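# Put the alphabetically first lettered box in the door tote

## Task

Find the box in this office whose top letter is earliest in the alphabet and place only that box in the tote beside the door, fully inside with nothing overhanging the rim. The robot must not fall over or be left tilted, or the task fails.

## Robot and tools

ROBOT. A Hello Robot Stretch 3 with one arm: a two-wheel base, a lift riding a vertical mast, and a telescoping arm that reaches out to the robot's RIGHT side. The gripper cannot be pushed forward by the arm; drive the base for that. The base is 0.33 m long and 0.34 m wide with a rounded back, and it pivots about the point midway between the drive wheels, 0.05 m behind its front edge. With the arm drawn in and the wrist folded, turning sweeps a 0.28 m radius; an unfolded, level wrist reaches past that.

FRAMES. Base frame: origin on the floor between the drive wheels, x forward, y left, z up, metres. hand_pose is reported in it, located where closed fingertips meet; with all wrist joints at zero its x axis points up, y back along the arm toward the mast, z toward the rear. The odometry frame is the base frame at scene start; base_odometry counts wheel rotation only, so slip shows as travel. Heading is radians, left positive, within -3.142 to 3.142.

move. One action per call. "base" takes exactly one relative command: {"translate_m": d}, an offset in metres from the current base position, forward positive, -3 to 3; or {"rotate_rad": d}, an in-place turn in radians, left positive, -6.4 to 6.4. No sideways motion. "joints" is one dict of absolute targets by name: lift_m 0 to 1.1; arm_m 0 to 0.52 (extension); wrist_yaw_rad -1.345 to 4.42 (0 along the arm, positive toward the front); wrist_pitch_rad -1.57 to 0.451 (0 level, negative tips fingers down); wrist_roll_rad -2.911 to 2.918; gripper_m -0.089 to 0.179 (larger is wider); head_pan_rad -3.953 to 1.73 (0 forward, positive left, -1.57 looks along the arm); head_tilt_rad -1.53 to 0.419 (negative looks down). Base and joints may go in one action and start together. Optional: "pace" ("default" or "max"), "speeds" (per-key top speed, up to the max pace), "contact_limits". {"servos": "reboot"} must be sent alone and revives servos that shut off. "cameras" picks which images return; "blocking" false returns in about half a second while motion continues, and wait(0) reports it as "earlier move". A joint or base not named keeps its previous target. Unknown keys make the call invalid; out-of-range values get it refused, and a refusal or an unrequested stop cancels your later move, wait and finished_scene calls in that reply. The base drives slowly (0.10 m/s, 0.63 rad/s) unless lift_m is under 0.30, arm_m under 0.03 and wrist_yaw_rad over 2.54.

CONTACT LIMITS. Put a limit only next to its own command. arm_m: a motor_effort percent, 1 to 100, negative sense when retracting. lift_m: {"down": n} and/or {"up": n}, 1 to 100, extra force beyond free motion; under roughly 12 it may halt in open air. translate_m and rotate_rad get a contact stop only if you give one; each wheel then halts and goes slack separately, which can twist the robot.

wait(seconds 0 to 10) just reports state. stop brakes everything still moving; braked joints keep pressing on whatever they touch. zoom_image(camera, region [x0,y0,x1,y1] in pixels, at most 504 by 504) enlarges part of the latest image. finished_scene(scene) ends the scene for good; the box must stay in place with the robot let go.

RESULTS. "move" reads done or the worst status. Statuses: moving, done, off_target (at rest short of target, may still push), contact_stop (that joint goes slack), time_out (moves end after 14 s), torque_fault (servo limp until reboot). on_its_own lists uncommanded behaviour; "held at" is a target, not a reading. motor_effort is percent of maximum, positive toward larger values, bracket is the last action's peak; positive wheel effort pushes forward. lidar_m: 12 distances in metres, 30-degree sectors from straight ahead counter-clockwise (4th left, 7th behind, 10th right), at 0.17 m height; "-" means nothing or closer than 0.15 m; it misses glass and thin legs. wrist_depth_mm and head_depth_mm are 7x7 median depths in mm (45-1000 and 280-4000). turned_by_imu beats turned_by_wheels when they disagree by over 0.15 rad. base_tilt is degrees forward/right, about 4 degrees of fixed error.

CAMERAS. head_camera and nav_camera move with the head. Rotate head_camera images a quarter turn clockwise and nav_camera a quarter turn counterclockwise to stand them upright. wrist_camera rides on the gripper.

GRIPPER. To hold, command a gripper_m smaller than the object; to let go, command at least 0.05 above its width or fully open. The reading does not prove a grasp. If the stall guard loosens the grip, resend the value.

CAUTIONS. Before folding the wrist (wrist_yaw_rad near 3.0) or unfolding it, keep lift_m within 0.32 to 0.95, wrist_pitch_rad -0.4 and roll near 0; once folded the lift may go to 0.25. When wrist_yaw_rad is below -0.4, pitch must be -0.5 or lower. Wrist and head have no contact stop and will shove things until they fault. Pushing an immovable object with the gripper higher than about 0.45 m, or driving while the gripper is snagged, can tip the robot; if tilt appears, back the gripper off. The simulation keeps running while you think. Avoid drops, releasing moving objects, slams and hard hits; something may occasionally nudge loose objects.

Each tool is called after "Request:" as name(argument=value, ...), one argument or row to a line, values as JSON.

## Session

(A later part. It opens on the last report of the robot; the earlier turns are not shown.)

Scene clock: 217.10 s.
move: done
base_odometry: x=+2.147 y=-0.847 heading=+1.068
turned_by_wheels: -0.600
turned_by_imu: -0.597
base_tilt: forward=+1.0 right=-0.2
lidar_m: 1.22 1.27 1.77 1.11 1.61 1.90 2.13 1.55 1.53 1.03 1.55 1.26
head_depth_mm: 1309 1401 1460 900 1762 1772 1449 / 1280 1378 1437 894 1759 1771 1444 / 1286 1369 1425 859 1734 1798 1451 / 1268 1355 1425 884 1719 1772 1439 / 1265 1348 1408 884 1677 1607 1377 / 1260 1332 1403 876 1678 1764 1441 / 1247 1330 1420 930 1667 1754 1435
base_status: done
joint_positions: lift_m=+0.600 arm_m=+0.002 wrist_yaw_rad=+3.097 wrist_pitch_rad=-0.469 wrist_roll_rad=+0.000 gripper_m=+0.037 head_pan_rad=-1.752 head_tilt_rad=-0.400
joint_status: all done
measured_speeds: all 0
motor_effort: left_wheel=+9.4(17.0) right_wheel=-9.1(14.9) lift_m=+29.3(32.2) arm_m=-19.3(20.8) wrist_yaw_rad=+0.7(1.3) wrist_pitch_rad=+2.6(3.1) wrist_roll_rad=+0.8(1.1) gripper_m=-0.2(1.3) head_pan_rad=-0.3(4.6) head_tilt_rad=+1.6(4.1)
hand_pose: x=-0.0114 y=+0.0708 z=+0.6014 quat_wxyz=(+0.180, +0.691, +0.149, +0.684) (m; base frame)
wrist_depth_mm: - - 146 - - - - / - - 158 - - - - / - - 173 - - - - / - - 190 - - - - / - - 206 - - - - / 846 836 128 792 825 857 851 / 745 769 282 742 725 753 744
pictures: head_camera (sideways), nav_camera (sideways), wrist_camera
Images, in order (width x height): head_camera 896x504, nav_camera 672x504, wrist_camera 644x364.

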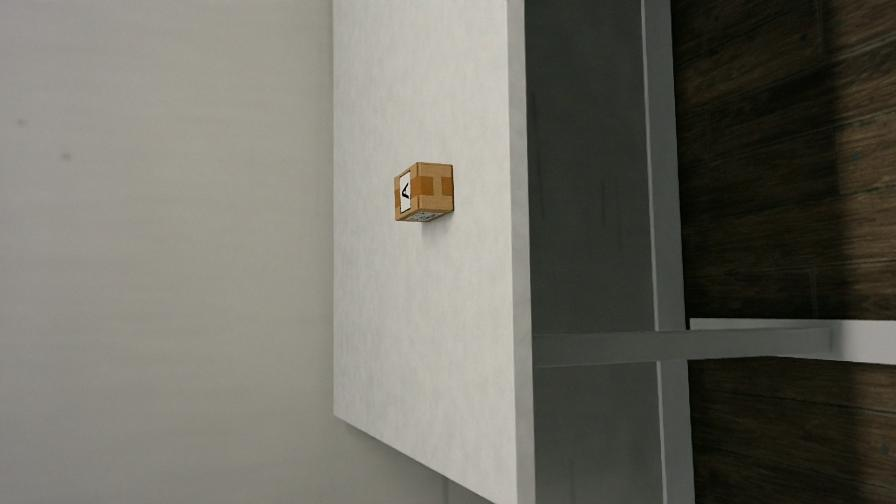

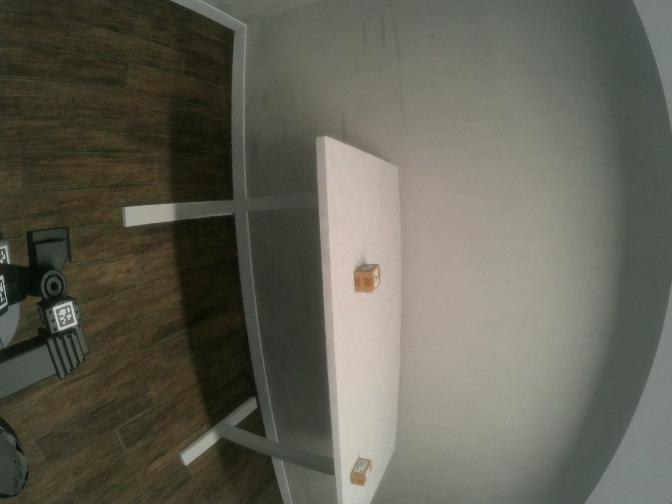

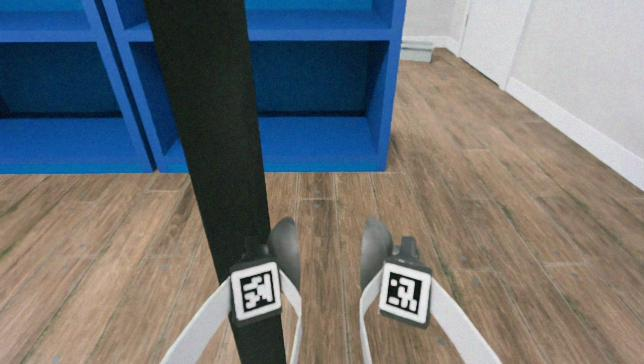

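Request:
move(
  joints={"wrist_yaw_rad": 0.0, "wrist_pitch_rad": -0.4, "gripper_m": 0.16},
  pace="max",
  cameras=[],
)

Request:
move(
  joints={"lift_m": 1.05, "wrist_pitch_rad": -0.3},
  pace="max",
)

Scene clock: 226.07 s.
move: done
base_odometry: x=+2.147 y=-0.847 heading=+1.068
turned_by_wheels: +0.000
turned_by_imu: +0.001
base_tilt: forward=+0.9 right=-0.3
lidar_m: 1.22 1.27 1.78 1.11 1.61 1.90 2.13 1.54 1.53 1.03 1.56 1.26
head_depth_mm: 1302 1385 1464 896 1776 1764 1447 / 1299 1376 1456 897 1760 1784 1448 / 1284 1375 1424 857 1730 1755 1435 / 1272 1358 1417 888 1709 1761 1439 / 1258 1350 1409 884 1666 1606 1385 / 1251 1336 1387 877 1684 1772 1436 / 1243 1323 1425 930 1661 1737 1437
base_status: not commanded
joint_positions: lift_m=+0.600 arm_m=+0.002 wrist_yaw_rad=+0.003 wrist_pitch_rad=-0.420 wrist_roll_rad=+0.000 gripper_m=+0.160 head_pan_rad=-1.751 head_tilt_rad=-0.400
joint_status: all done
measured_speeds: all 0
motor_effort: left_wheel=+9.6(9.7) right_wheel=-9.3(9.8) lift_m=+23.9(26.2) arm_m=-17.8(18.7) wrist_yaw_rad=-2.1(7.4) wrist_pitch_rad=+3.4(8.3) wrist_roll_rad=+0.7(1.1) gripper_m=+0.1(87.8) head_pan_rad=+3.1(4.3) head_tilt_rad=+1.6(2.2)
hand_pose: x=-0.0207 y=-0.3709 z=+0.6122 quat_wxyz=(+0.692, +0.149, -0.691, -0.147) (m; base frame)
wrist_depth_mm: - - - - - - - / - - - - - - - / - - - - - - - / - - - - - - - / - - - - - - - / 932 125 878 894 909 119 856 / 727 715 778 772 766 745 112
pictures: none
No camera images: "cameras" was empty.

Scene clock: 229.87 s.
move: done
base_odometry: x=+2.147 y=-0.847 heading=+1.068
turned_by_wheels: +0.000
turned_by_imu: +0.001
base_tilt: forward=+1.0 right=+0.0
lidar_m: 1.22 1.27 1.78 1.11 1.61 1.90 2.13 1.54 1.53 1.03 1.55 1.25
head_depth_mm: 1307 1383 1465 - - - - / 1300 1390 1453 - - - - / 1290 1357 1434 1094 - - - / 1271 1359 1413 1079 - - - / 1266 1352 1404 1075 - - - / 1253 1329 1397 932 1668 1703 1441 / 1261 1319 1425 931 715 1755 1429
base_status: not commanded
joint_positions: lift_m=+1.050 arm_m=+0.002 wrist_yaw_rad=+0.003 wrist_pitch_rad=-0.320 wrist_roll_rad=+0.000 gripper_m=+0.160 head_pan_rad=-1.750 head_tilt_rad=-0.400
joint_status: all done
measured_speeds: all 0
motor_effort: left_wheel=+9.3(9.7) right_wheel=-9.2(9.7) lift_m=+29.3(33.4) arm_m=-16.3(18.0) wrist_yaw_rad=-2.1(2.7) wrist_pitch_rad=+3.6(7.3) wrist_roll_rad=+1.1(1.2) gripper_m=+0.7(1.5) head_pan_rad=+2.9(4.2) head_tilt_rad=+1.0(2.0)
hand_pose: x=-0.0208 y=-0.3824 z=+1.0853 quat_wxyz=(+0.699, +0.114, -0.698, -0.112) (m; base frame)
wrist_depth_mm: - - - - - - - / - - - - - - - / - - - - - - - / - - - - - - - / - - - - - - - / - 125 - - - 120 - / - - - - - - 112
pictures: head_camera (sideways), nav_camera (sideways), wrist_camera
Images, in order (width x height): head_camera 896x504, nav_camera 672x504, wrist_camera 644x364.

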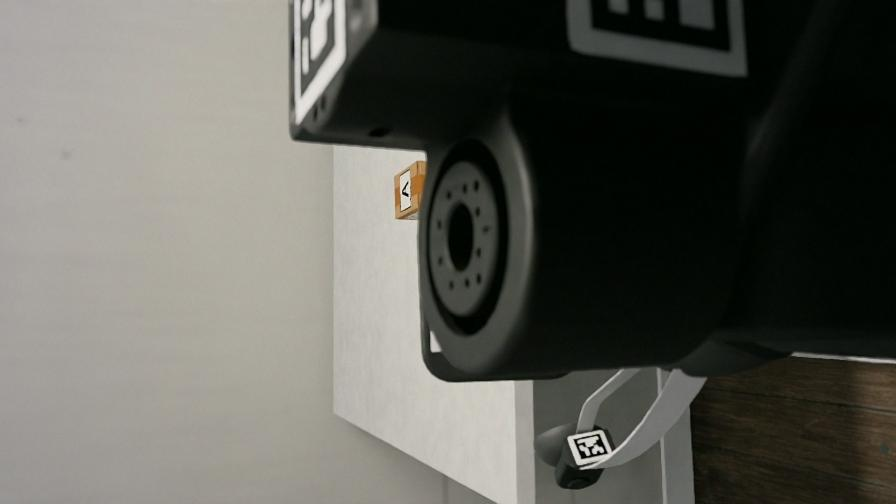

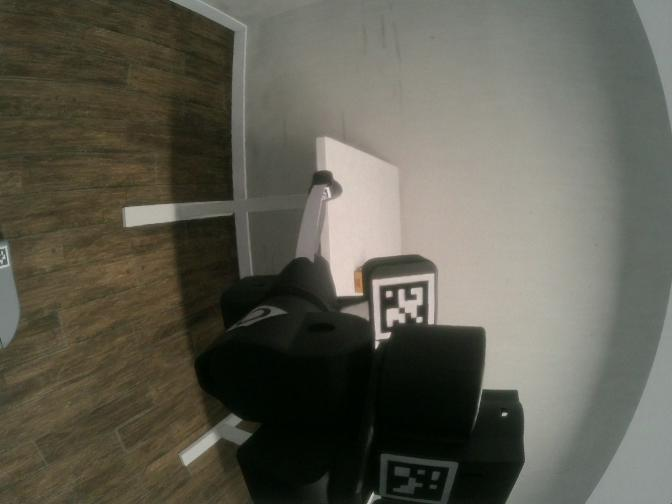

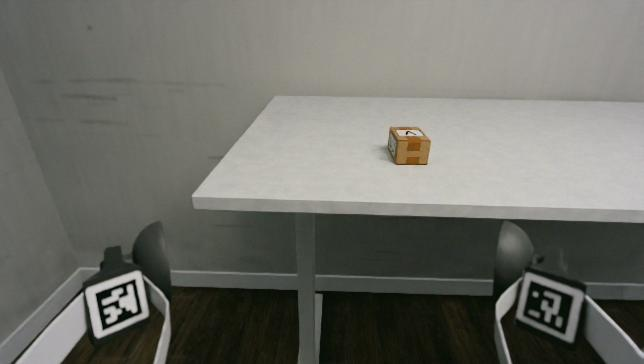

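Request:
move(
  base={"translate_m": -0.16},
  pace="max",
  cameras=["wrist_camera", "head_camera"],
)

Scene clock: 237.70 s.
move: done
base_odometry: x=+2.070 y=-0.987 heading=+1.068
turned_by_wheels: +0.000
turned_by_imu: +0.000
base_tilt: forward=+1.1 right=-0.2
lidar_m: 1.37 1.44 1.15 1.54 1.33 1.77 1.97 1.43 1.45 1.05 1.54 1.42
head_depth_mm: 1300 1397 1477 - - - - / 1281 1383 1447 - - - - / 1285 1351 1418 1094 - - - / 1277 1347 1414 1078 - - - / 1251 1344 1386 1073 - - - / 1255 1334 1396 929 1649 1603 1365 / 1248 1322 1374 873 712 1700 1429
base_status: done
joint_positions: lift_m=+1.050 arm_m=+0.002 wrist_yaw_rad=+0.003 wrist_pitch_rad=-0.320 wrist_roll_rad=+0.000 gripper_m=+0.160 head_pan_rad=-1.750 head_tilt_rad=-0.400
joint_status: not commanded
measured_speeds: all 0
motor_effort: left_wheel=+3.9(6.4) right_wheel=-12.0(16.7) lift_m=+24.5(26.7) arm_m=-14.2(15.6) wrist_yaw_rad=-2.3(2.7) wrist_pitch_rad=+3.3(3.8) wrist_roll_rad=+0.8(1.1) gripper_m=+0.2(1.1) head_pan_rad=+2.2(4.4) head_tilt_rad=+0.0(1.7)
hand_pose: x=-0.0208 y=-0.3824 z=+1.0853 quat_wxyz=(+0.699, +0.114, -0.698, -0.112) (m; base frame)
wrist_depth_mm: - - - - - - - / - - - - - - - / - - - - - - - / - - - - - - - / - - - - - - - / - 125 - - - 120 - / - - - - - - 112
pictures: head_camera (sideways), wrist_camera
Images, in order (width x height): head_camera 896x504, wrist_camera 644x364.

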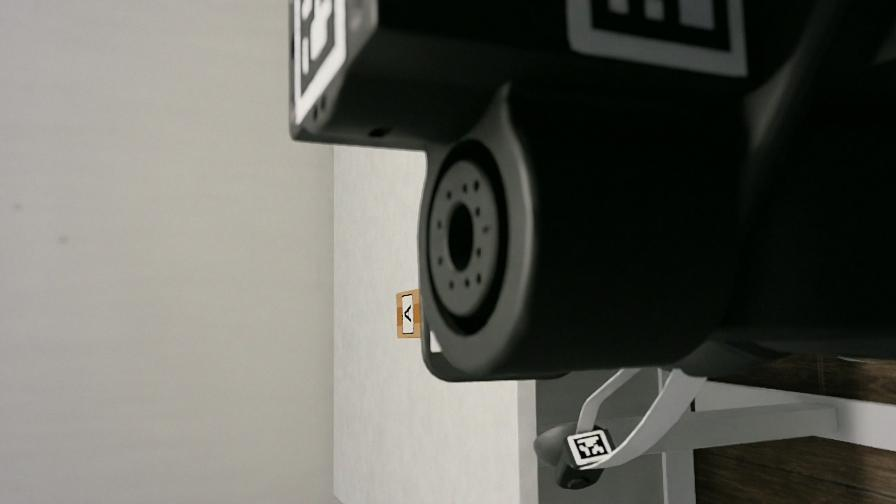

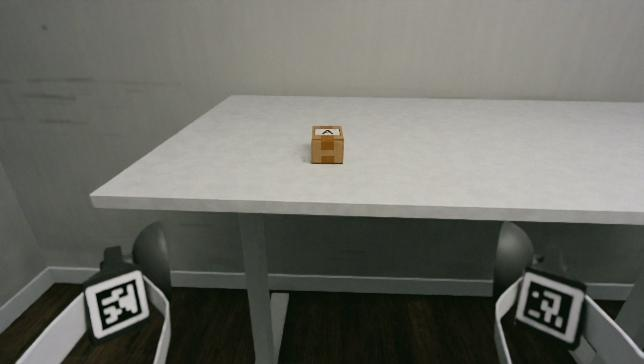

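Request:
move(
  base={"translate_m": -0.01},
  joints={"arm_m": 0.3, "lift_m": 1.03},
  contact_limits={"arm_m": 40},
  cameras=["wrist_camera", "head_camera"],
)

Scene clock: 255.47 s.
move: done
base_odometry: x=+2.065 y=-0.996 heading=+1.068
turned_by_wheels: +0.000
turned_by_imu: +0.001
base_tilt: forward=+0.9 right=-0.3
lidar_m: 1.39 1.44 1.16 1.54 1.30 1.76 1.97 1.42 1.44 1.05 1.55 1.42
head_depth_mm: 1307 1396 1458 - 1796 1780 1449 / 1295 1393 315 844 1755 1766 1450 / 1277 1364 374 792 1727 1797 1445 / 1269 1338 375 469 1717 1759 1437 / 1258 1347 393 403 1715 1756 1437 / 1246 1330 1381 830 1665 1699 1398 / 1239 1327 1378 874 1163 1654 1391
base_status: done
joint_positions: lift_m=+1.030 arm_m=+0.300 wrist_yaw_rad=+0.003 wrist_pitch_rad=-0.320 wrist_roll_rad=+0.000 gripper_m=+0.160 head_pan_rad=-1.750 head_tilt_rad=-0.400
joint_status: all done
measured_speeds: all 0
motor_effort: left_wheel=-0.9(5.2) right_wheel=-8.4(13.2) lift_m=+29.0(30.4) arm_m=+19.7(23.4) wrist_yaw_rad=-2.1(2.4) wrist_pitch_rad=+3.2(3.8) wrist_roll_rad=+0.8(1.1) gripper_m=+0.0(1.3) head_pan_rad=+1.4(4.2) head_tilt_rad=+0.0(1.3)
contact_limits: arm_m 40 (drawing in: default 38, maximum 55; extending or still: default 47, maximum 70)
hand_pose: x=-0.0208 y=-0.6807 z=+1.0653 quat_wxyz=(+0.699, +0.114, -0.698, -0.112) (m; base frame)
wrist_depth_mm: - - - - - - - / - - - - - - - / - - - - - - - / - - - 368 - - - / 379 392 378 336 382 367 385 / 316 125 306 308 306 121 300 / 113 240 257 257 257 250 112
pictures: head_camera (sideways), wrist_camera
Images, in order (width x height): head_camera 896x504, wrist_camera 644x364.

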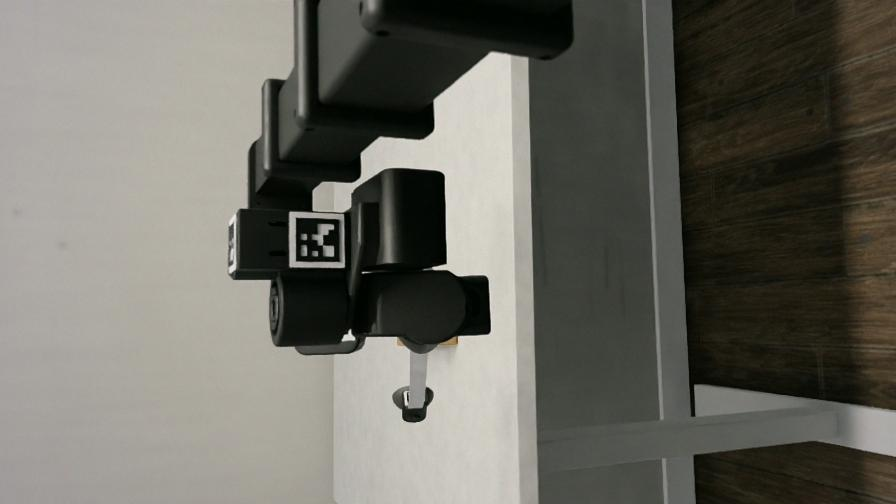

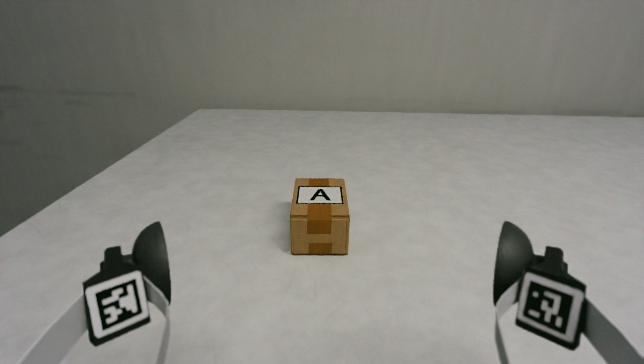

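Request:
move(
  joints={"arm_m": 0.38, "lift_m": 0.96},
  contact_limits={"arm_m": 40, "lift_m": {"down": 15}},
  cameras=["wrist_camera", "head_camera"],
)

Scene clock: 313.33 s.
move: done
base_odometry: x=+2.065 y=-0.996 heading=+1.068
turned_by_wheels: +0.000
turned_by_imu: +0.001
base_tilt: forward=+0.9 right=-0.1
lidar_m: 1.39 1.44 1.16 1.54 1.30 1.77 1.96 1.42 1.44 1.05 1.54 1.43
head_depth_mm: 1304 1392 1458 961 - - 1413 / 1291 1378 1433 338 1796 1727 1441 / 1281 1380 1418 389 1741 1766 1438 / 1271 1354 517 477 1725 1758 1437 / 1258 1323 1413 498 1680 1766 1439 / 1248 1331 1387 829 1660 1698 1397 / 1236 1317 1376 872 1165 1639 1394
base_status: not commanded
joint_positions: lift_m=+0.960 arm_m=+0.380 wrist_yaw_rad=+0.003 wrist_pitch_rad=-0.320 wrist_roll_rad=+0.000 gripper_m=+0.160 head_pan_rad=-1.750 head_tilt_rad=-0.400
joint_status: all done
measured_speeds: all 0
motor_effort: left_wheel=-1.1(1.3) right_wheel=-8.1(8.9) lift_m=+21.1(27.6) arm_m=+20.7(22.3) wrist_yaw_rad=-1.6(2.5) wrist_pitch_rad=+3.2(3.8) wrist_roll_rad=+0.8(1.0) gripper_m=-0.2(1.0) head_pan_rad=+2.8(4.3) head_tilt_rad=-1.1(1.6)
contact_limits: arm_m 40 (drawing in: default 38, maximum 55; extending or still: default 47, maximum 70); lift_m down 15 (down: maximum 72; up: maximum 65)
hand_pose: x=-0.0208 y=-0.7607 z=+0.9953 quat_wxyz=(+0.699, +0.114, -0.698, -0.112) (m; base frame)
wrist_depth_mm: - - - - - - - / - - - - - - - / - 422 - - - - - / 342 342 347 234 343 350 349 / 258 259 263 237 263 264 265 / 209 125 211 212 212 123 205 / 113 165 178 177 178 172 110
pictures: head_camera (sideways), wrist_camera
Images, in order (width x height): head_camera 896x504, wrist_camera 644x364.

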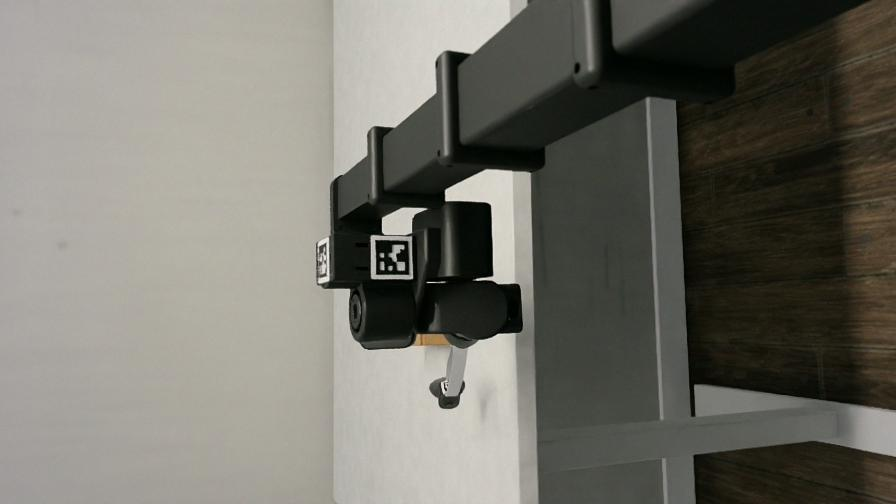

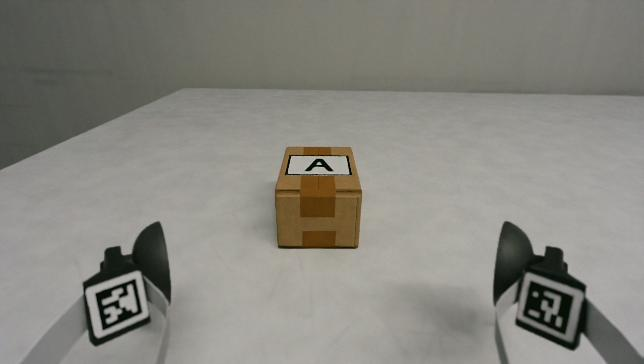

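Request:
move(
  joints={"lift_m": 0.927},
  contact_limits={"lift_m": {"down": 15}},
  cameras=["wrist_camera"],
)

Request:
move(
  joints={"arm_m": 0.5},
  contact_limits={"arm_m": 40},
  cameras=["wrist_camera", "head_camera"],
)

Scene clock: 321.57 s.
move: done
base_odometry: x=+2.065 y=-0.996 heading=+1.068
turned_by_wheels: +0.000
turned_by_imu: +0.001
base_tilt: forward=+0.9 right=-0.1
lidar_m: 1.39 1.45 1.16 1.54 1.30 1.76 1.96 1.42 1.44 1.04 1.55 1.43
head_depth_mm: 1305 1401 1449 903 1734 - - / 1290 1380 1435 899 303 1718 1409 / 1277 1358 1424 418 1711 1761 1432 / 1268 1357 1406 488 1706 1758 1435 / 1258 1345 1396 510 1691 1761 1432 / 1247 1331 1385 875 1688 1699 1395 / 1245 1332 1381 872 1166 1658 1408
base_status: not commanded
joint_positions: lift_m=+0.927 arm_m=+0.380 wrist_yaw_rad=+0.003 wrist_pitch_rad=-0.312 wrist_roll_rad=+0.001 gripper_m=+0.160 head_pan_rad=-1.750 head_tilt_rad=-0.400
joint_status: all done
measured_speeds: all 0
motor_effort: left_wheel=-1.1(1.2) right_wheel=-8.5(8.9) lift_m=+19.7(22.1) arm_m=+20.3(20.7) wrist_yaw_rad=-2.1(2.3) wrist_pitch_rad=+2.0(3.6) wrist_roll_rad=+0.4(1.1) gripper_m=+0.3(1.2) head_pan_rad=+2.9(4.3) head_tilt_rad=-1.2(2.2)
contact_limits: arm_m 40 (drawing in: default 38, maximum 55; extending or still: default 47, maximum 70); lift_m down 15 (down: maximum 72; up: maximum 65)
hand_pose: x=-0.0208 y=-0.7614 z=+0.9641 quat_wxyz=(+0.699, +0.111, -0.698, -0.109) (m; base frame)
wrist_depth_mm: - - - - - - - / - - - - - - - / 373 374 375 243 377 378 386 / 276 276 277 217 278 281 283 / 209 210 210 211 211 213 213 / 168 123 170 170 170 127 165 / - 119 141 141 142 137 110
pictures: wrist_camera
Images, in order (width x height): wrist_camera 644x364.

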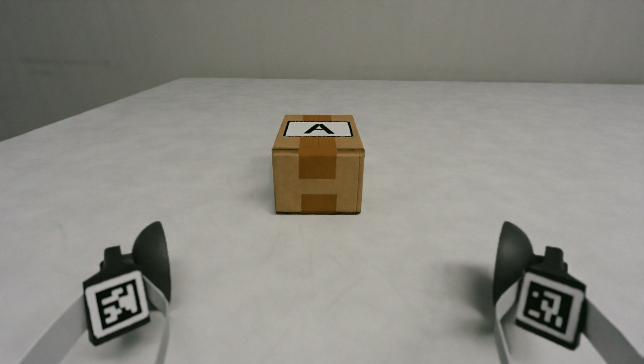

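Scene clock: 323.70 s.
move: done
base_odometry: x=+2.065 y=-0.996 heading=+1.068
turned_by_wheels: +0.000
turned_by_imu: +0.000
base_tilt: forward=+1.0 right=-0.2
lidar_m: 1.39 1.45 1.16 1.54 1.30 1.76 1.96 1.42 1.44 1.05 1.55 1.43
head_depth_mm: 1298 1383 1448 899 1727 - - / 1291 1376 1443 893 302 1713 1455 / 1277 1364 1413 427 1718 1766 1438 / 1265 1354 1399 747 1736 1764 1450 / 1260 1344 1398 684 1698 1757 1437 / 1263 1336 1391 880 1664 1708 1390 / 1240 1321 1378 866 1169 1648 1392
base_status: not commanded
joint_positions: lift_m=+0.927 arm_m=+0.500 wrist_yaw_rad=+0.003 wrist_pitch_rad=-0.311 wrist_roll_rad=+0.001 gripper_m=+0.160 head_pan_rad=-1.750 head_tilt_rad=-0.400
joint_status: all done
measured_speeds: all 0
motor_effort: left_wheel=-1.0(1.4) right_wheel=-8.1(8.8) lift_m=+21.4(21.6) arm_m=+21.4(24.7) wrist_yaw_rad=-2.0(2.3) wrist_pitch_rad=+1.9(2.3) wrist_roll_rad=+0.6(0.7) gripper_m=-0.7(1.5) head_pan_rad=+2.2(4.2) head_tilt_rad=-1.4(2.1)
contact_limits: arm_m 40 (drawing in: default 38, maximum 55; extending or still: default 47, maximum 70); lift_m down 15 (down: maximum 72; up: maximum 65)
hand_pose: x=-0.0208 y=-0.8815 z=+0.9643 quat_wxyz=(+0.699, +0.111, -0.698, -0.109) (m; base frame)
wrist_depth_mm: - - - - - - - / - - - - - - - / 374 373 374 376 381 378 383 / 276 274 278 165 279 280 282 / 208 209 138 125 211 211 213 / 168 125 105 105 169 128 163 / 113 120 114 113 137 137 110
pictures: head_camera (sideways), wrist_camera
Images, in order (width x height): head_camera 896x504, wrist_camera 644x364.

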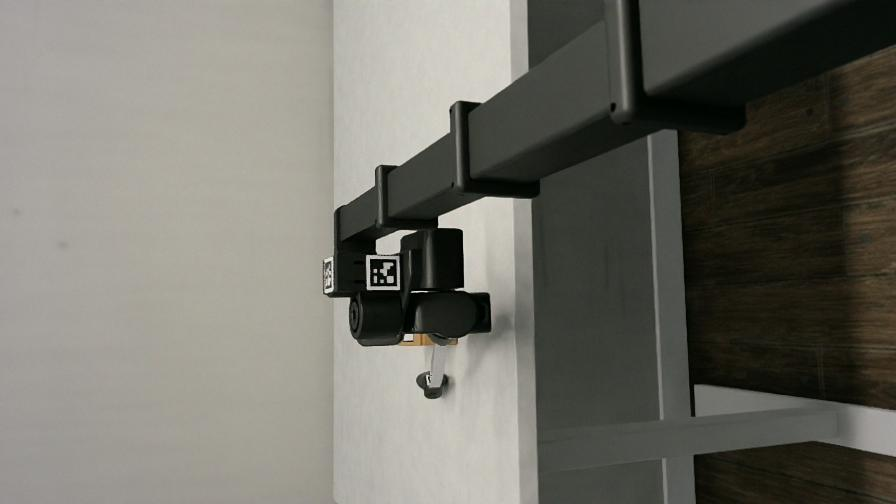

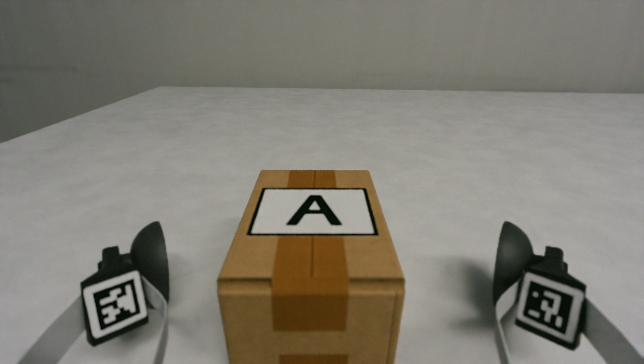

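Request:
move(
  joints={"arm_m": 0.512},
  contact_limits={"arm_m": 40},
  cameras=[],
)

Request:
move(
  joints={"gripper_m": 0.03},
  cameras=["wrist_camera"],
)

Scene clock: 328.20 s.
move: done
base_odometry: x=+2.065 y=-0.996 heading=+1.068
turned_by_wheels: +0.000
turned_by_imu: +0.001
base_tilt: forward=+0.9 right=-0.1
lidar_m: 1.38 1.44 1.16 1.54 1.30 1.77 1.96 1.42 1.44 1.05 1.55 1.43
head_depth_mm: 1305 1395 1457 902 1731 - - / 1289 1386 1427 840 303 - 1439 / 1274 1363 1423 426 1724 1786 1452 / 1266 1360 1409 745 1717 1763 1434 / 1262 1348 1398 705 1705 1781 1432 / 1253 1325 1392 873 1671 1698 1389 / 1245 1316 1371 874 1166 1645 1392
base_status: not commanded
joint_positions: lift_m=+0.927 arm_m=+0.512 wrist_yaw_rad=+0.003 wrist_pitch_rad=-0.311 wrist_roll_rad=+0.001 gripper_m=+0.160 head_pan_rad=-1.750 head_tilt_rad=-0.400
joint_status: all done
measured_speeds: all 0
motor_effort: left_wheel=-0.9(1.5) right_wheel=-8.7(8.7) lift_m=+24.9(25.1) arm_m=+21.1(24.3) wrist_yaw_rad=-1.7(2.3) wrist_pitch_rad=+1.5(2.2) wrist_roll_rad=+0.5(0.6) gripper_m=-0.4(1.3) head_pan_rad=+1.2(3.6) head_tilt_rad=-1.6(2.7)
contact_limits: arm_m 40 (drawing in: default 38, maximum 55; extending or still: default 47, maximum 70); lift_m down 15 (down: maximum 72; up: maximum 65)
hand_pose: x=-0.0208 y=-0.8935 z=+0.9643 quat_wxyz=(+0.699, +0.111, -0.698, -0.109) (m; base frame)
wrist_depth_mm: - - - - - - - / - - - - - - - / 368 372 375 377 377 383 383 / 276 273 277 165 280 277 282 / 209 209 138 124 210 211 213 / 167 124 100 100 170 127 163 / 113 120 94 92 137 137 109
pictures: none
No camera images: "cameras" was empty.

Scene clock: 330.03 s.
move: done
base_odometry: x=+2.065 y=-0.996 heading=+1.068
turned_by_wheels: +0.000
turned_by_imu: +0.000
base_tilt: forward=+1.0 right=-0.2
lidar_m: 1.38 1.45 1.16 1.54 1.31 1.77 1.96 1.42 1.44 1.05 1.55 1.43
head_depth_mm: 1300 1395 1456 898 1725 - - / 1291 1368 1442 846 302 - 1437 / 1278 1366 1431 425 1731 1768 1439 / 1265 1345 1403 749 1714 1764 1442 / 1250 1336 1400 705 1693 1766 1430 / 1249 1344 1385 878 1661 1717 1392 / 1241 1321 1374 877 1169 1639 1389
base_status: not commanded
joint_positions: lift_m=+0.927 arm_m=+0.512 wrist_yaw_rad=+0.006 wrist_pitch_rad=-0.305 wrist_roll_rad=+0.002 gripper_m=+0.032 head_pan_rad=-1.750 head_tilt_rad=-0.400
joint_status: all done
measured_speeds: all 0
motor_effort: left_wheel=-0.2(1.1) right_wheel=-8.4(8.8) lift_m=+26.7(26.7) arm_m=+17.8(21.4) wrist_yaw_rad=-4.6(5.5) wrist_pitch_rad=+0.5(2.2) wrist_roll_rad=-0.2(0.5) gripper_m=-29.6(98.6) head_pan_rad=+2.3(4.0) head_tilt_rad=-1.4(2.6)
contact_limits: arm_m 40 (drawing in: default 38, maximum 55; extending or still: default 47, maximum 70); lift_m down 15 (down: maximum 72; up: maximum 65)
hand_pose: x=-0.0200 y=-0.8941 z=+0.9657 quat_wxyz=(+0.699, +0.110, -0.699, -0.106) (m; base frame)
wrist_depth_mm: - - - - - - - / - - - - - - - / 382 381 383 386 382 360 390 / 281 283 283 169 285 285 283 / 212 213 150 127 145 213 214 / 170 164 125 102 128 159 172 / 147 122 95 96 98 134 144
pictures: wrist_camera
Images, in order (width x height): wrist_camera 644x364.

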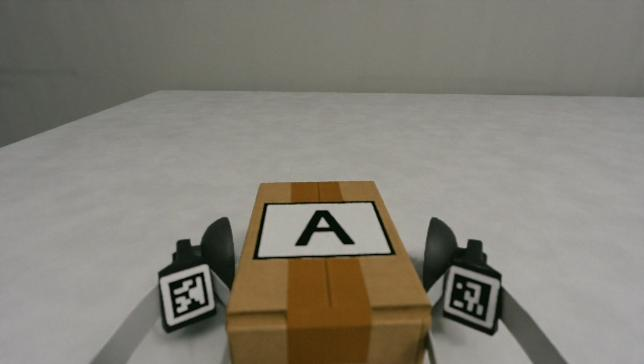

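Request:
move(
  joints={"lift_m": 1.0},
  cameras=["wrist_camera"],
)

Request:
move(
  joints={"arm_m": 0.05},
  pace="max",
  cameras=["wrist_camera"],
)

Scene clock: 333.70 s.
move: done
base_odometry: x=+2.065 y=-0.996 heading=+1.068
turned_by_wheels: +0.000
turned_by_imu: +0.000
base_tilt: forward=+1.2 right=-0.1
lidar_m: 1.39 1.45 1.16 1.54 1.30 1.76 1.96 1.42 1.44 1.04 1.55 1.43
head_depth_mm: 1300 1386 1453 - - 1766 1459 / 1289 1369 1411 - 1761 1794 1450 / 1273 1362 423 830 1733 1767 1452 / 1280 1353 580 885 1722 1759 1445 / 1260 1348 601 833 1693 1764 1449 / 1248 1340 1397 879 1663 1690 1393 / 1236 1324 1366 874 1168 1643 1394
base_status: not commanded
joint_positions: lift_m=+1.000 arm_m=+0.512 wrist_yaw_rad=+0.003 wrist_pitch_rad=-0.325 wrist_roll_rad=+0.002 gripper_m=+0.034 head_pan_rad=-1.750 head_tilt_rad=-0.400
joint_status: all done
measured_speeds: all 0
motor_effort: left_wheel=-0.3(0.6) right_wheel=-8.6(8.8) lift_m=+31.3(34.2) arm_m=+10.6(13.4) wrist_yaw_rad=-2.2(5.2) wrist_pitch_rad=+4.6(4.6) wrist_roll_rad=+0.0(0.3) gripper_m=-15.7(16.0) head_pan_rad=+2.3(3.4) head_tilt_rad=-0.6(2.8)
contact_limits: arm_m 40 (drawing in: default 38, maximum 55; extending or still: default 47, maximum 70)
hand_pose: x=-0.0207 y=-0.8921 z=+1.0342 quat_wxyz=(+0.697, +0.116, -0.698, -0.114) (m; base frame)
wrist_depth_mm: - - - - - - - / - - - - - - - / - - - - - - - / 397 396 - 164 381 402 384 / 323 323 149 129 144 326 324 / 262 260 126 102 127 245 264 / 224 121 95 96 97 206 222
pictures: wrist_camera
Images, in order (width x height): wrist_camera 644x364.

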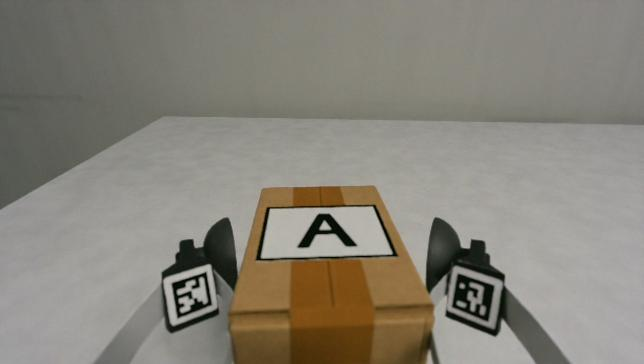

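Scene clock: 336.13 s.
move: done
base_odometry: x=+2.065 y=-0.996 heading=+1.068
turned_by_wheels: +0.000
turned_by_imu: +0.000
base_tilt: forward=+1.1 right=-0.1
lidar_m: 1.38 1.45 1.16 1.54 1.31 1.76 1.97 1.41 1.44 1.05 1.55 1.43
head_depth_mm: 1298 1409 1442 960 - - - / 1295 1382 1446 1019 - - - / 1277 1358 1422 1016 - - - / 1264 1346 1410 881 - - - / 1256 1348 1406 932 - - - / 1246 1334 1386 878 1621 1650 1401 / 1236 1331 1368 869 1166 1633 1394
base_status: not commanded
joint_positions: lift_m=+1.000 arm_m=+0.050 wrist_yaw_rad=+0.003 wrist_pitch_rad=-0.326 wrist_roll_rad=+0.002 gripper_m=+0.034 head_pan_rad=-1.750 head_tilt_rad=-0.400
joint_status: all done
measured_speeds: all 0
motor_effort: left_wheel=-0.3(0.5) right_wheel=-8.3(8.9) lift_m=+23.1(31.5) arm_m=-17.7(22.9) wrist_yaw_rad=-1.5(2.8) wrist_pitch_rad=+4.4(4.8) wrist_roll_rad=-0.2(0.3) gripper_m=-15.3(15.9) head_pan_rad=+3.2(3.7) head_tilt_rad=-1.4(2.4)
hand_pose: x=-0.0209 y=-0.4300 z=+1.0338 quat_wxyz=(+0.697, +0.116, -0.698, -0.114) (m; base frame)
wrist_depth_mm: - - - - - - - / - - - - - - - / - - - - - - - / - - - 164 - - 419 / - - 148 129 144 - - / - 124 125 102 128 - - / - - 95 96 97 - -
pictures: wrist_camera
Images, in order (width x height): wrist_camera 644x364.

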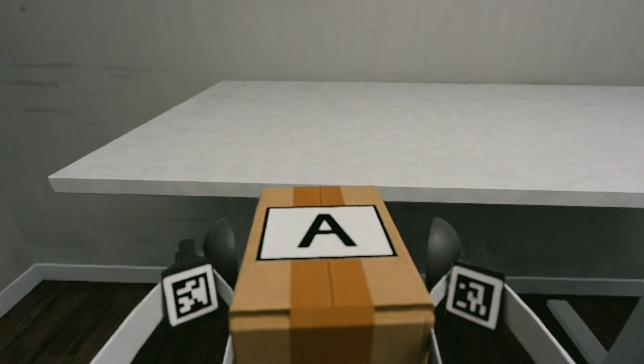

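Request:
move(
  joints={"lift_m": 0.6, "arm_m": 0.0, "wrist_pitch_rad": -0.4},
  pace="max",
  cameras=[],
)

Request:
move(
  joints={"wrist_yaw_rad": 2.6, "head_pan_rad": 0.0, "head_tilt_rad": -0.5},
  pace="max",
  cameras=["wrist_camera", "nav_camera"],
)

Scene clock: 377.70 s.
move: done
base_odometry: x=+2.065 y=-0.996 heading=+1.068
turned_by_wheels: +0.000
turned_by_imu: +0.001
base_tilt: forward=+1.0 right=-0.2
lidar_m: 1.38 1.45 1.16 1.54 1.30 1.77 1.96 1.42 1.44 1.05 1.55 1.43
head_depth_mm: 1296 1387 1451 899 1760 1778 1437 / 1294 1378 1428 894 1751 1774 1452 / 1280 1370 1421 890 1742 1770 1451 / 1267 1352 1426 883 1712 1759 1449 / 1258 1343 1398 881 1708 1762 1433 / 1249 1336 1389 877 1678 1700 1400 / 1243 1325 1383 876 1162 1644 1393
base_status: not commanded
joint_positions: lift_m=+0.600 arm_m=+0.002 wrist_yaw_rad=+0.003 wrist_pitch_rad=-0.424 wrist_roll_rad=+0.002 gripper_m=+0.034 head_pan_rad=-1.750 head_tilt_rad=-0.400
joint_status: all done
joint sent to its limit — arm_m, lower limit.
measured_speeds: all 0
motor_effort: left_wheel=-0.2(0.5) right_wheel=-8.3(8.7) lift_m=+22.4(23.8) arm_m=-1.8(21.5) wrist_yaw_rad=-1.8(2.2) wrist_pitch_rad=+4.3(8.9) wrist_roll_rad=-0.2(0.5) gripper_m=-15.2(16.2) head_pan_rad=+2.2(3.5) head_tilt_rad=-1.5(2.3)
hand_pose: x=-0.0209 y=-0.3703 z=+0.6112 quat_wxyz=(+0.691, +0.150, -0.692, -0.149) (m; base frame)
wrist_depth_mm: - - - - - - - / - - - - - - - / - - - - - - - / - - - - - - - / - - 149 130 144 - - / 894 866 126 102 128 851 895 / 780 121 95 96 97 719 768
pictures: none
No camera images: "cameras" was empty.

Scene clock: 379.90 s.
move: done
base_odometry: x=+2.065 y=-0.996 heading=+1.068
turned_by_wheels: +0.000
turned_by_imu: +0.000
base_tilt: forward=+1.0 right=-0.2
lidar_m: 1.39 1.45 1.16 1.54 1.31 1.76 1.96 1.42 1.44 1.04 1.54 1.43
head_depth_mm: 1130 1222 1340 1478 1640 1598 1343 / 1149 1248 1327 1492 1668 1611 1347 / 1152 1260 1351 1520 1699 1595 1338 / 1171 1271 1367 1531 1697 1595 1333 / 1179 1277 1380 1557 1746 1591 1333 / 1195 1288 1407 1577 1760 1586 1339 / 1215 1311 1449 1602 1784 1584 1338
base_status: not commanded
joint_positions: lift_m=+0.600 arm_m=+0.002 wrist_yaw_rad=+2.597 wrist_pitch_rad=-0.424 wrist_roll_rad=+0.002 gripper_m=+0.034 head_pan_rad=+0.016 head_tilt_rad=-0.500
joint_status: all done
measured_speeds: translate_m=+0.000 rotate_rad=+0.000 lift_m=+0.000 arm_m=+0.000 wrist_yaw_rad=+0.000 wrist_pitch_rad=+0.000 wrist_roll_rad=+0.000 head_pan_rad=-0.024 head_tilt_rad=+0.000
motor_effort: left_wheel=-0.1(0.5) right_wheel=-8.2(8.7) lift_m=+25.5(25.7) arm_m=+12.3(12.3) wrist_yaw_rad=+2.9(10.4) wrist_pitch_rad=+4.2(4.8) wrist_roll_rad=+0.0(0.3) gripper_m=-14.9(16.0) head_pan_rad=-3.4(5.5) head_tilt_rad=-2.1(4.8)
hand_pose: x=+0.0946 y=+0.0444 z=+0.6112 quat_wxyz=(+0.330, +0.706, -0.043, +0.625) (m; base frame)
wrist_depth_mm: - - - - - - - / - - - - - - - / - - - - - - - / - - - - - - - / - - 149 129 144 - - / 903 868 126 102 128 804 892 / 209 121 94 96 97 721 765
pictures: nav_camera (sideways), wrist_camera
Images, in order (width x height): nav_camera 672x504, wrist_camera 644x364.

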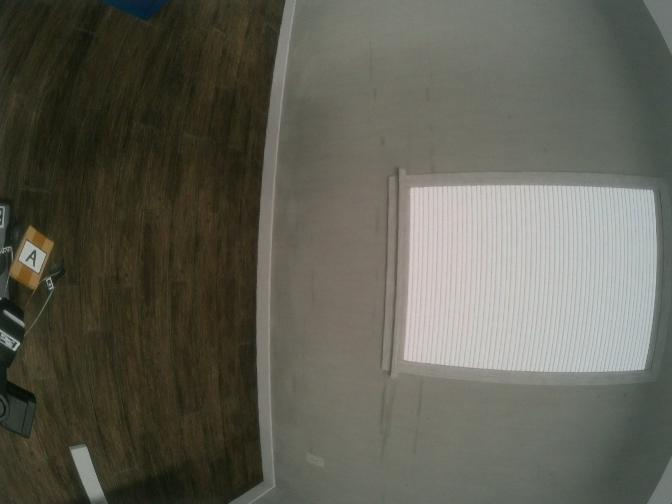

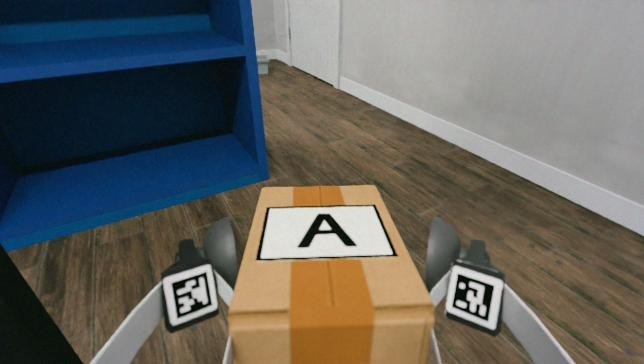

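Request:
move(
  joints={"lift_m": 0.285},
  base={"translate_m": 0.96},
  pace="max",
  cameras=[],
)

Request:
move(
  base={"rotate_rad": 1.534},
  pace="max",
  cameras=["nav_camera", "head_camera", "wrist_camera"],
)

Scene clock: 388.60 s.
move: done
base_odometry: x=+2.528 y=-0.155 heading=+1.069
turned_by_wheels: +0.000
turned_by_imu: +0.000
base_tilt: forward=+1.0 right=-0.3
lidar_m: 0.43 0.45 0.63 1.86 1.53 1.76 2.90 2.09 1.26 1.50 0.60 0.45
head_depth_mm: 321 347 379 417 464 523 603 / 324 350 383 422 470 528 613 / 326 354 387 426 475 532 625 / 329 358 390 431 481 534 635 / 332 360 395 436 486 541 645 / 335 364 399 440 493 542 655 / 337 367 403 447 498 547 664
base_status: done
joint_positions: lift_m=+0.285 arm_m=+0.002 wrist_yaw_rad=+2.597 wrist_pitch_rad=-0.426 wrist_roll_rad=+0.002 gripper_m=+0.034 head_pan_rad=+0.000 head_tilt_rad=-0.500
joint_status: all done
measured_speeds: all 0
motor_effort: left_wheel=+11.2(19.0) right_wheel=-3.4(13.1) lift_m=+23.0(25.5) arm_m=+15.0(21.5) wrist_yaw_rad=+3.1(3.7) wrist_pitch_rad=+4.3(4.8) wrist_roll_rad=+0.0(0.3) gripper_m=-15.2(16.5) head_pan_rad=-4.1(4.5) head_tilt_rad=-0.3(3.6)
hand_pose: x=+0.0944 y=+0.0444 z=+0.2960 quat_wxyz=(+0.330, +0.706, -0.042, +0.625) (m; base frame)
wrist_depth_mm: - - - - - - - / - - - - - - - / - - - 956 - - - / 764 771 779 761 - - - / 614 609 149 129 136 - - / 511 502 126 102 128 413 - / 208 121 94 96 97 420 375
pictures: none
No camera images: "cameras" was empty.

Scene clock: 390.67 s.
move: done
base_odometry: x=+2.528 y=-0.155 heading=+2.602
turned_by_wheels: +1.534
turned_by_imu: +1.529
base_tilt: forward=+1.0 right=-0.2
lidar_m: 1.53 1.19 1.77 2.90 2.20 1.27 1.50 0.64 0.45 0.44 0.45 0.60
head_depth_mm: 1625 1586 1533 1506 1481 1458 1310 / 2505 2446 2354 2288 1928 1598 1340 / 2827 3011 3283 2666 1986 1584 1330 / 2793 3057 3306 2643 1956 1602 1334 / 2777 3077 3307 2662 2005 1597 1330 / 2849 3057 3303 2666 1976 1583 1329 / 2818 3018 3197 1588 1584 1536 1337
base_status: done
joint_positions: lift_m=+0.285 arm_m=+0.002 wrist_yaw_rad=+2.597 wrist_pitch_rad=-0.426 wrist_roll_rad=+0.002 gripper_m=+0.034 head_pan_rad=+0.000 head_tilt_rad=-0.500
joint_status: not commanded
measured_speeds: all 0
motor_effort: left_wheel=-7.8(16.1) right_wheel=+7.6(17.2) lift_m=+24.8(25.1) arm_m=-2.9(15.4) wrist_yaw_rad=+3.3(3.4) wrist_pitch_rad=+4.6(4.8) wrist_roll_rad=-0.2(0.4) gripper_m=-14.7(16.2) head_pan_rad=-1.7(4.0) head_tilt_rad=-0.4(2.1)
hand_pose: x=+0.0944 y=+0.0444 z=+0.2960 quat_wxyz=(+0.330, +0.706, -0.042, +0.625) (m; base frame)
wrist_depth_mm: - - - - - - - / - - - - - - - / - - - - - - - / 778 759 758 761 759 754 758 / 617 624 148 129 144 619 625 / 512 505 125 102 128 480 511 / 207 121 95 96 97 414 438
pictures: head_camera (sideways), nav_camera (sideways), wrist_camera
Images, in order (width x height): head_camera 896x504, nav_camera 672x504, wrist_camera 644x364.

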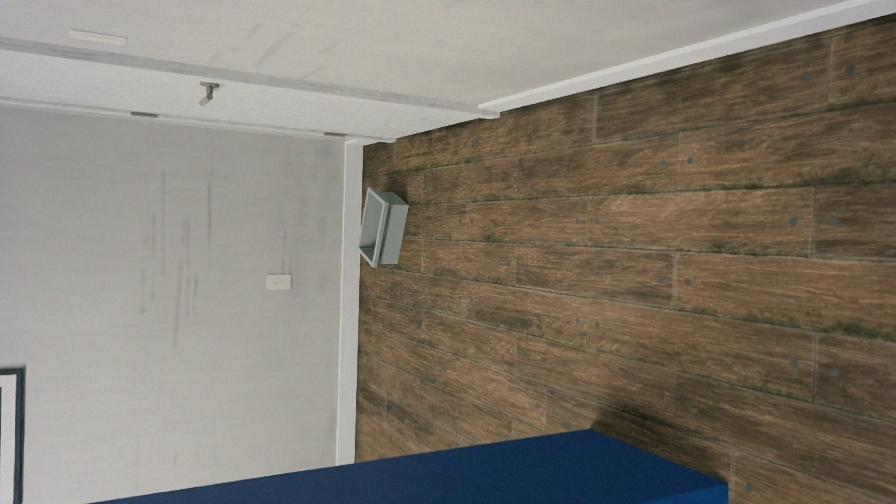

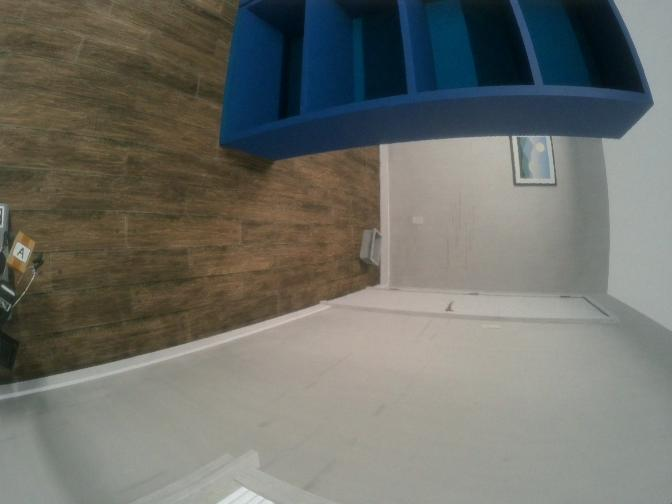

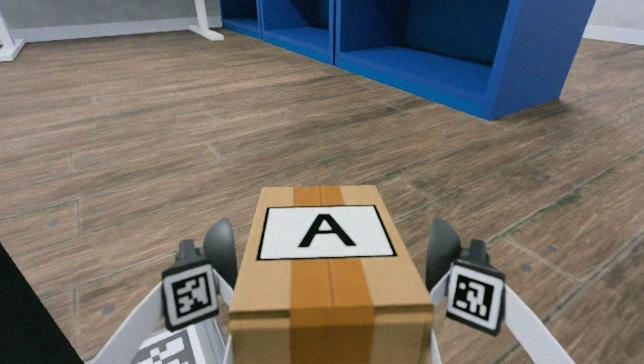

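Request:
move(
  base={"translate_m": 2.03},
  joints={"head_tilt_rad": -0.7},
  pace="max",
  cameras=["nav_camera", "head_camera"],
)

Scene clock: 401.77 s.
move: done
base_odometry: x=+0.786 y=+0.888 heading=+2.602
turned_by_wheels: +0.000
turned_by_imu: -0.001
base_tilt: forward=+1.1 right=-0.1
lidar_m: 1.24 1.27 1.71 2.18 0.77 0.80 1.67 0.55 0.39 0.35 0.37 0.49
head_depth_mm: 1053 1175 1291 1303 1196 1189 1169 / 1055 1186 1355 1549 1601 1384 1209 / 1060 1186 1354 1571 1605 1344 1204 / 1061 1192 1350 1572 1622 1321 1201 / 1071 1196 1364 1599 1627 1354 1203 / 1073 1204 1371 1592 1622 1382 1199 / 1072 1208 1374 1586 1620 1382 1207
base_status: done
joint_positions: lift_m=+0.285 arm_m=+0.002 wrist_yaw_rad=+2.597 wrist_pitch_rad=-0.426 wrist_roll_rad=+0.002 gripper_m=+0.034 head_pan_rad=+0.000 head_tilt_rad=-0.701
joint_status: all done
measured_speeds: all 0
motor_effort: left_wheel=+6.7(14.8) right_wheel=+1.3(13.7) lift_m=+30.3(31.5) arm_m=-17.3(20.8) wrist_yaw_rad=+2.7(3.6) wrist_pitch_rad=+4.6(5.0) wrist_roll_rad=-0.2(0.3) gripper_m=-14.4(16.5) head_pan_rad=-3.3(4.1) head_tilt_rad=-1.8(5.2)
hand_pose: x=+0.0944 y=+0.0444 z=+0.2960 quat_wxyz=(+0.330, +0.706, -0.042, +0.625) (m; base frame)
wrist_depth_mm: - - - - - - - / - - - - - - - / - - - - - - 944 / 779 771 781 764 762 758 - / 631 619 149 129 145 607 585 / 509 497 126 102 128 481 510 / 207 122 94 96 97 424 439
pictures: head_camera (sideways), nav_camera (sideways)
Images, in order (width x height): head_camera 896x504, nav_camera 672x504.

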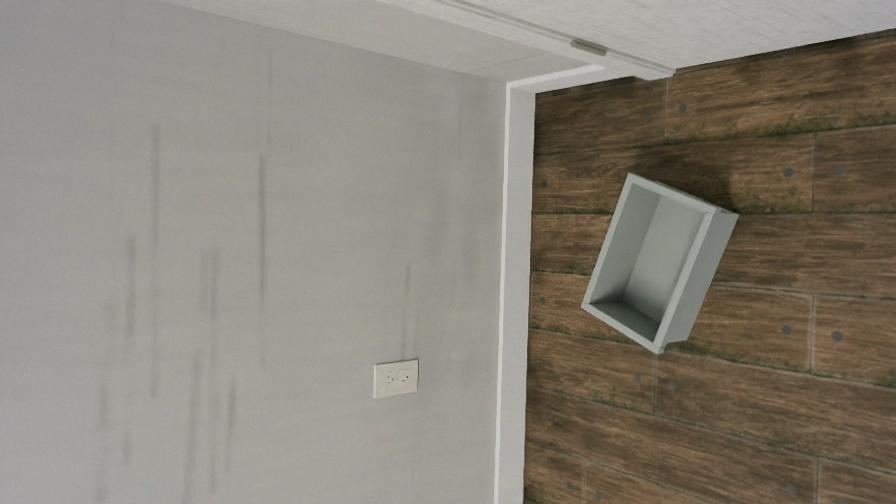

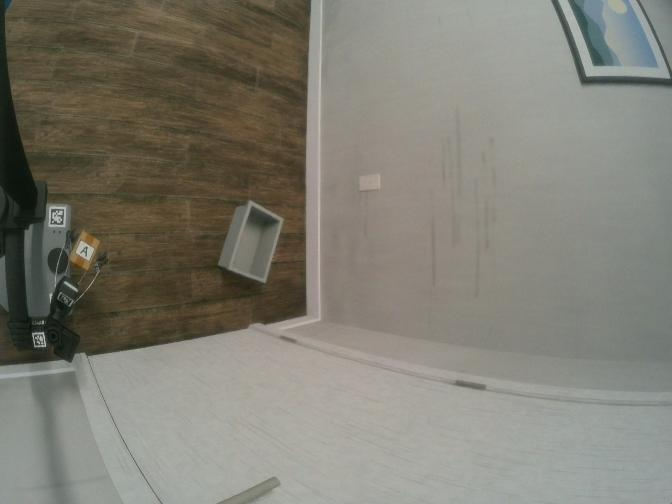

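Request:
move(
  base={"translate_m": 0.28},
  joints={"head_tilt_rad": -0.9},
  cameras=["nav_camera", "head_camera"],
)

Scene clock: 457.10 s.
move: done
base_odometry: x=+0.545 y=+1.031 heading=+2.603
turned_by_wheels: +0.000
turned_by_imu: +0.001
base_tilt: forward=+1.0 right=-0.3
lidar_m: 0.96 0.99 1.32 2.78 1.13 0.97 1.63 0.54 0.36 0.35 0.36 0.48
head_depth_mm: 859 1002 1156 1269 1181 1166 1097 / 865 1002 1182 1472 1410 1263 1130 / 873 1006 1201 1481 1415 1261 1132 / 875 1010 1208 1497 1410 1233 1134 / 873 1016 1204 1504 1390 1249 1134 / 881 1025 1216 1502 1423 1268 1138 / 880 1030 1223 1517 1425 1267 1135
base_status: done
joint_positions: lift_m=+0.285 arm_m=+0.002 wrist_yaw_rad=+2.597 wrist_pitch_rad=-0.426 wrist_roll_rad=+0.002 gripper_m=+0.034 head_pan_rad=+0.000 head_tilt_rad=-0.900
joint_status: all done
measured_speeds: all 0
motor_effort: left_wheel=+8.6(11.3) right_wheel=+2.1(12.3) lift_m=+28.5(29.7) arm_m=-14.9(16.6) wrist_yaw_rad=+3.1(3.4) wrist_pitch_rad=+4.6(4.8) wrist_roll_rad=-0.1(0.3) gripper_m=-15.5(16.8) head_pan_rad=-2.5(4.0) head_tilt_rad=-5.2(8.3)
hand_pose: x=+0.0944 y=+0.0444 z=+0.2960 quat_wxyz=(+0.330, +0.706, -0.042, +0.625) (m; base frame)
wrist_depth_mm: - - - - - - - / - - - - - - - / - - - - - 944 - / 762 772 768 759 771 804 597 / 617 617 148 129 144 625 - / 514 495 126 102 127 120 484 / 207 121 94 96 97 417 389
pictures: head_camera (sideways), nav_camera (sideways)
Images, in order (width x height): head_camera 896x504, nav_camera 672x504.

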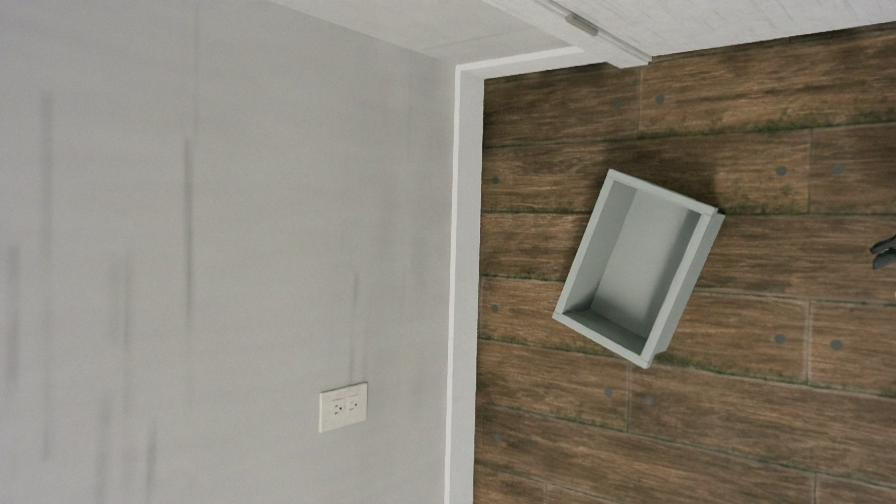

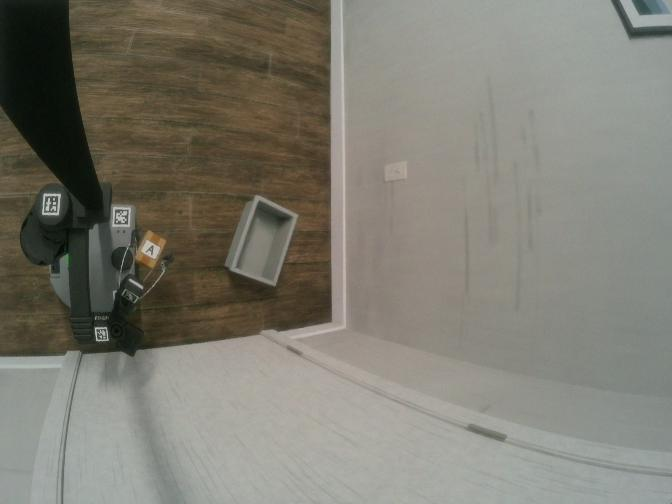

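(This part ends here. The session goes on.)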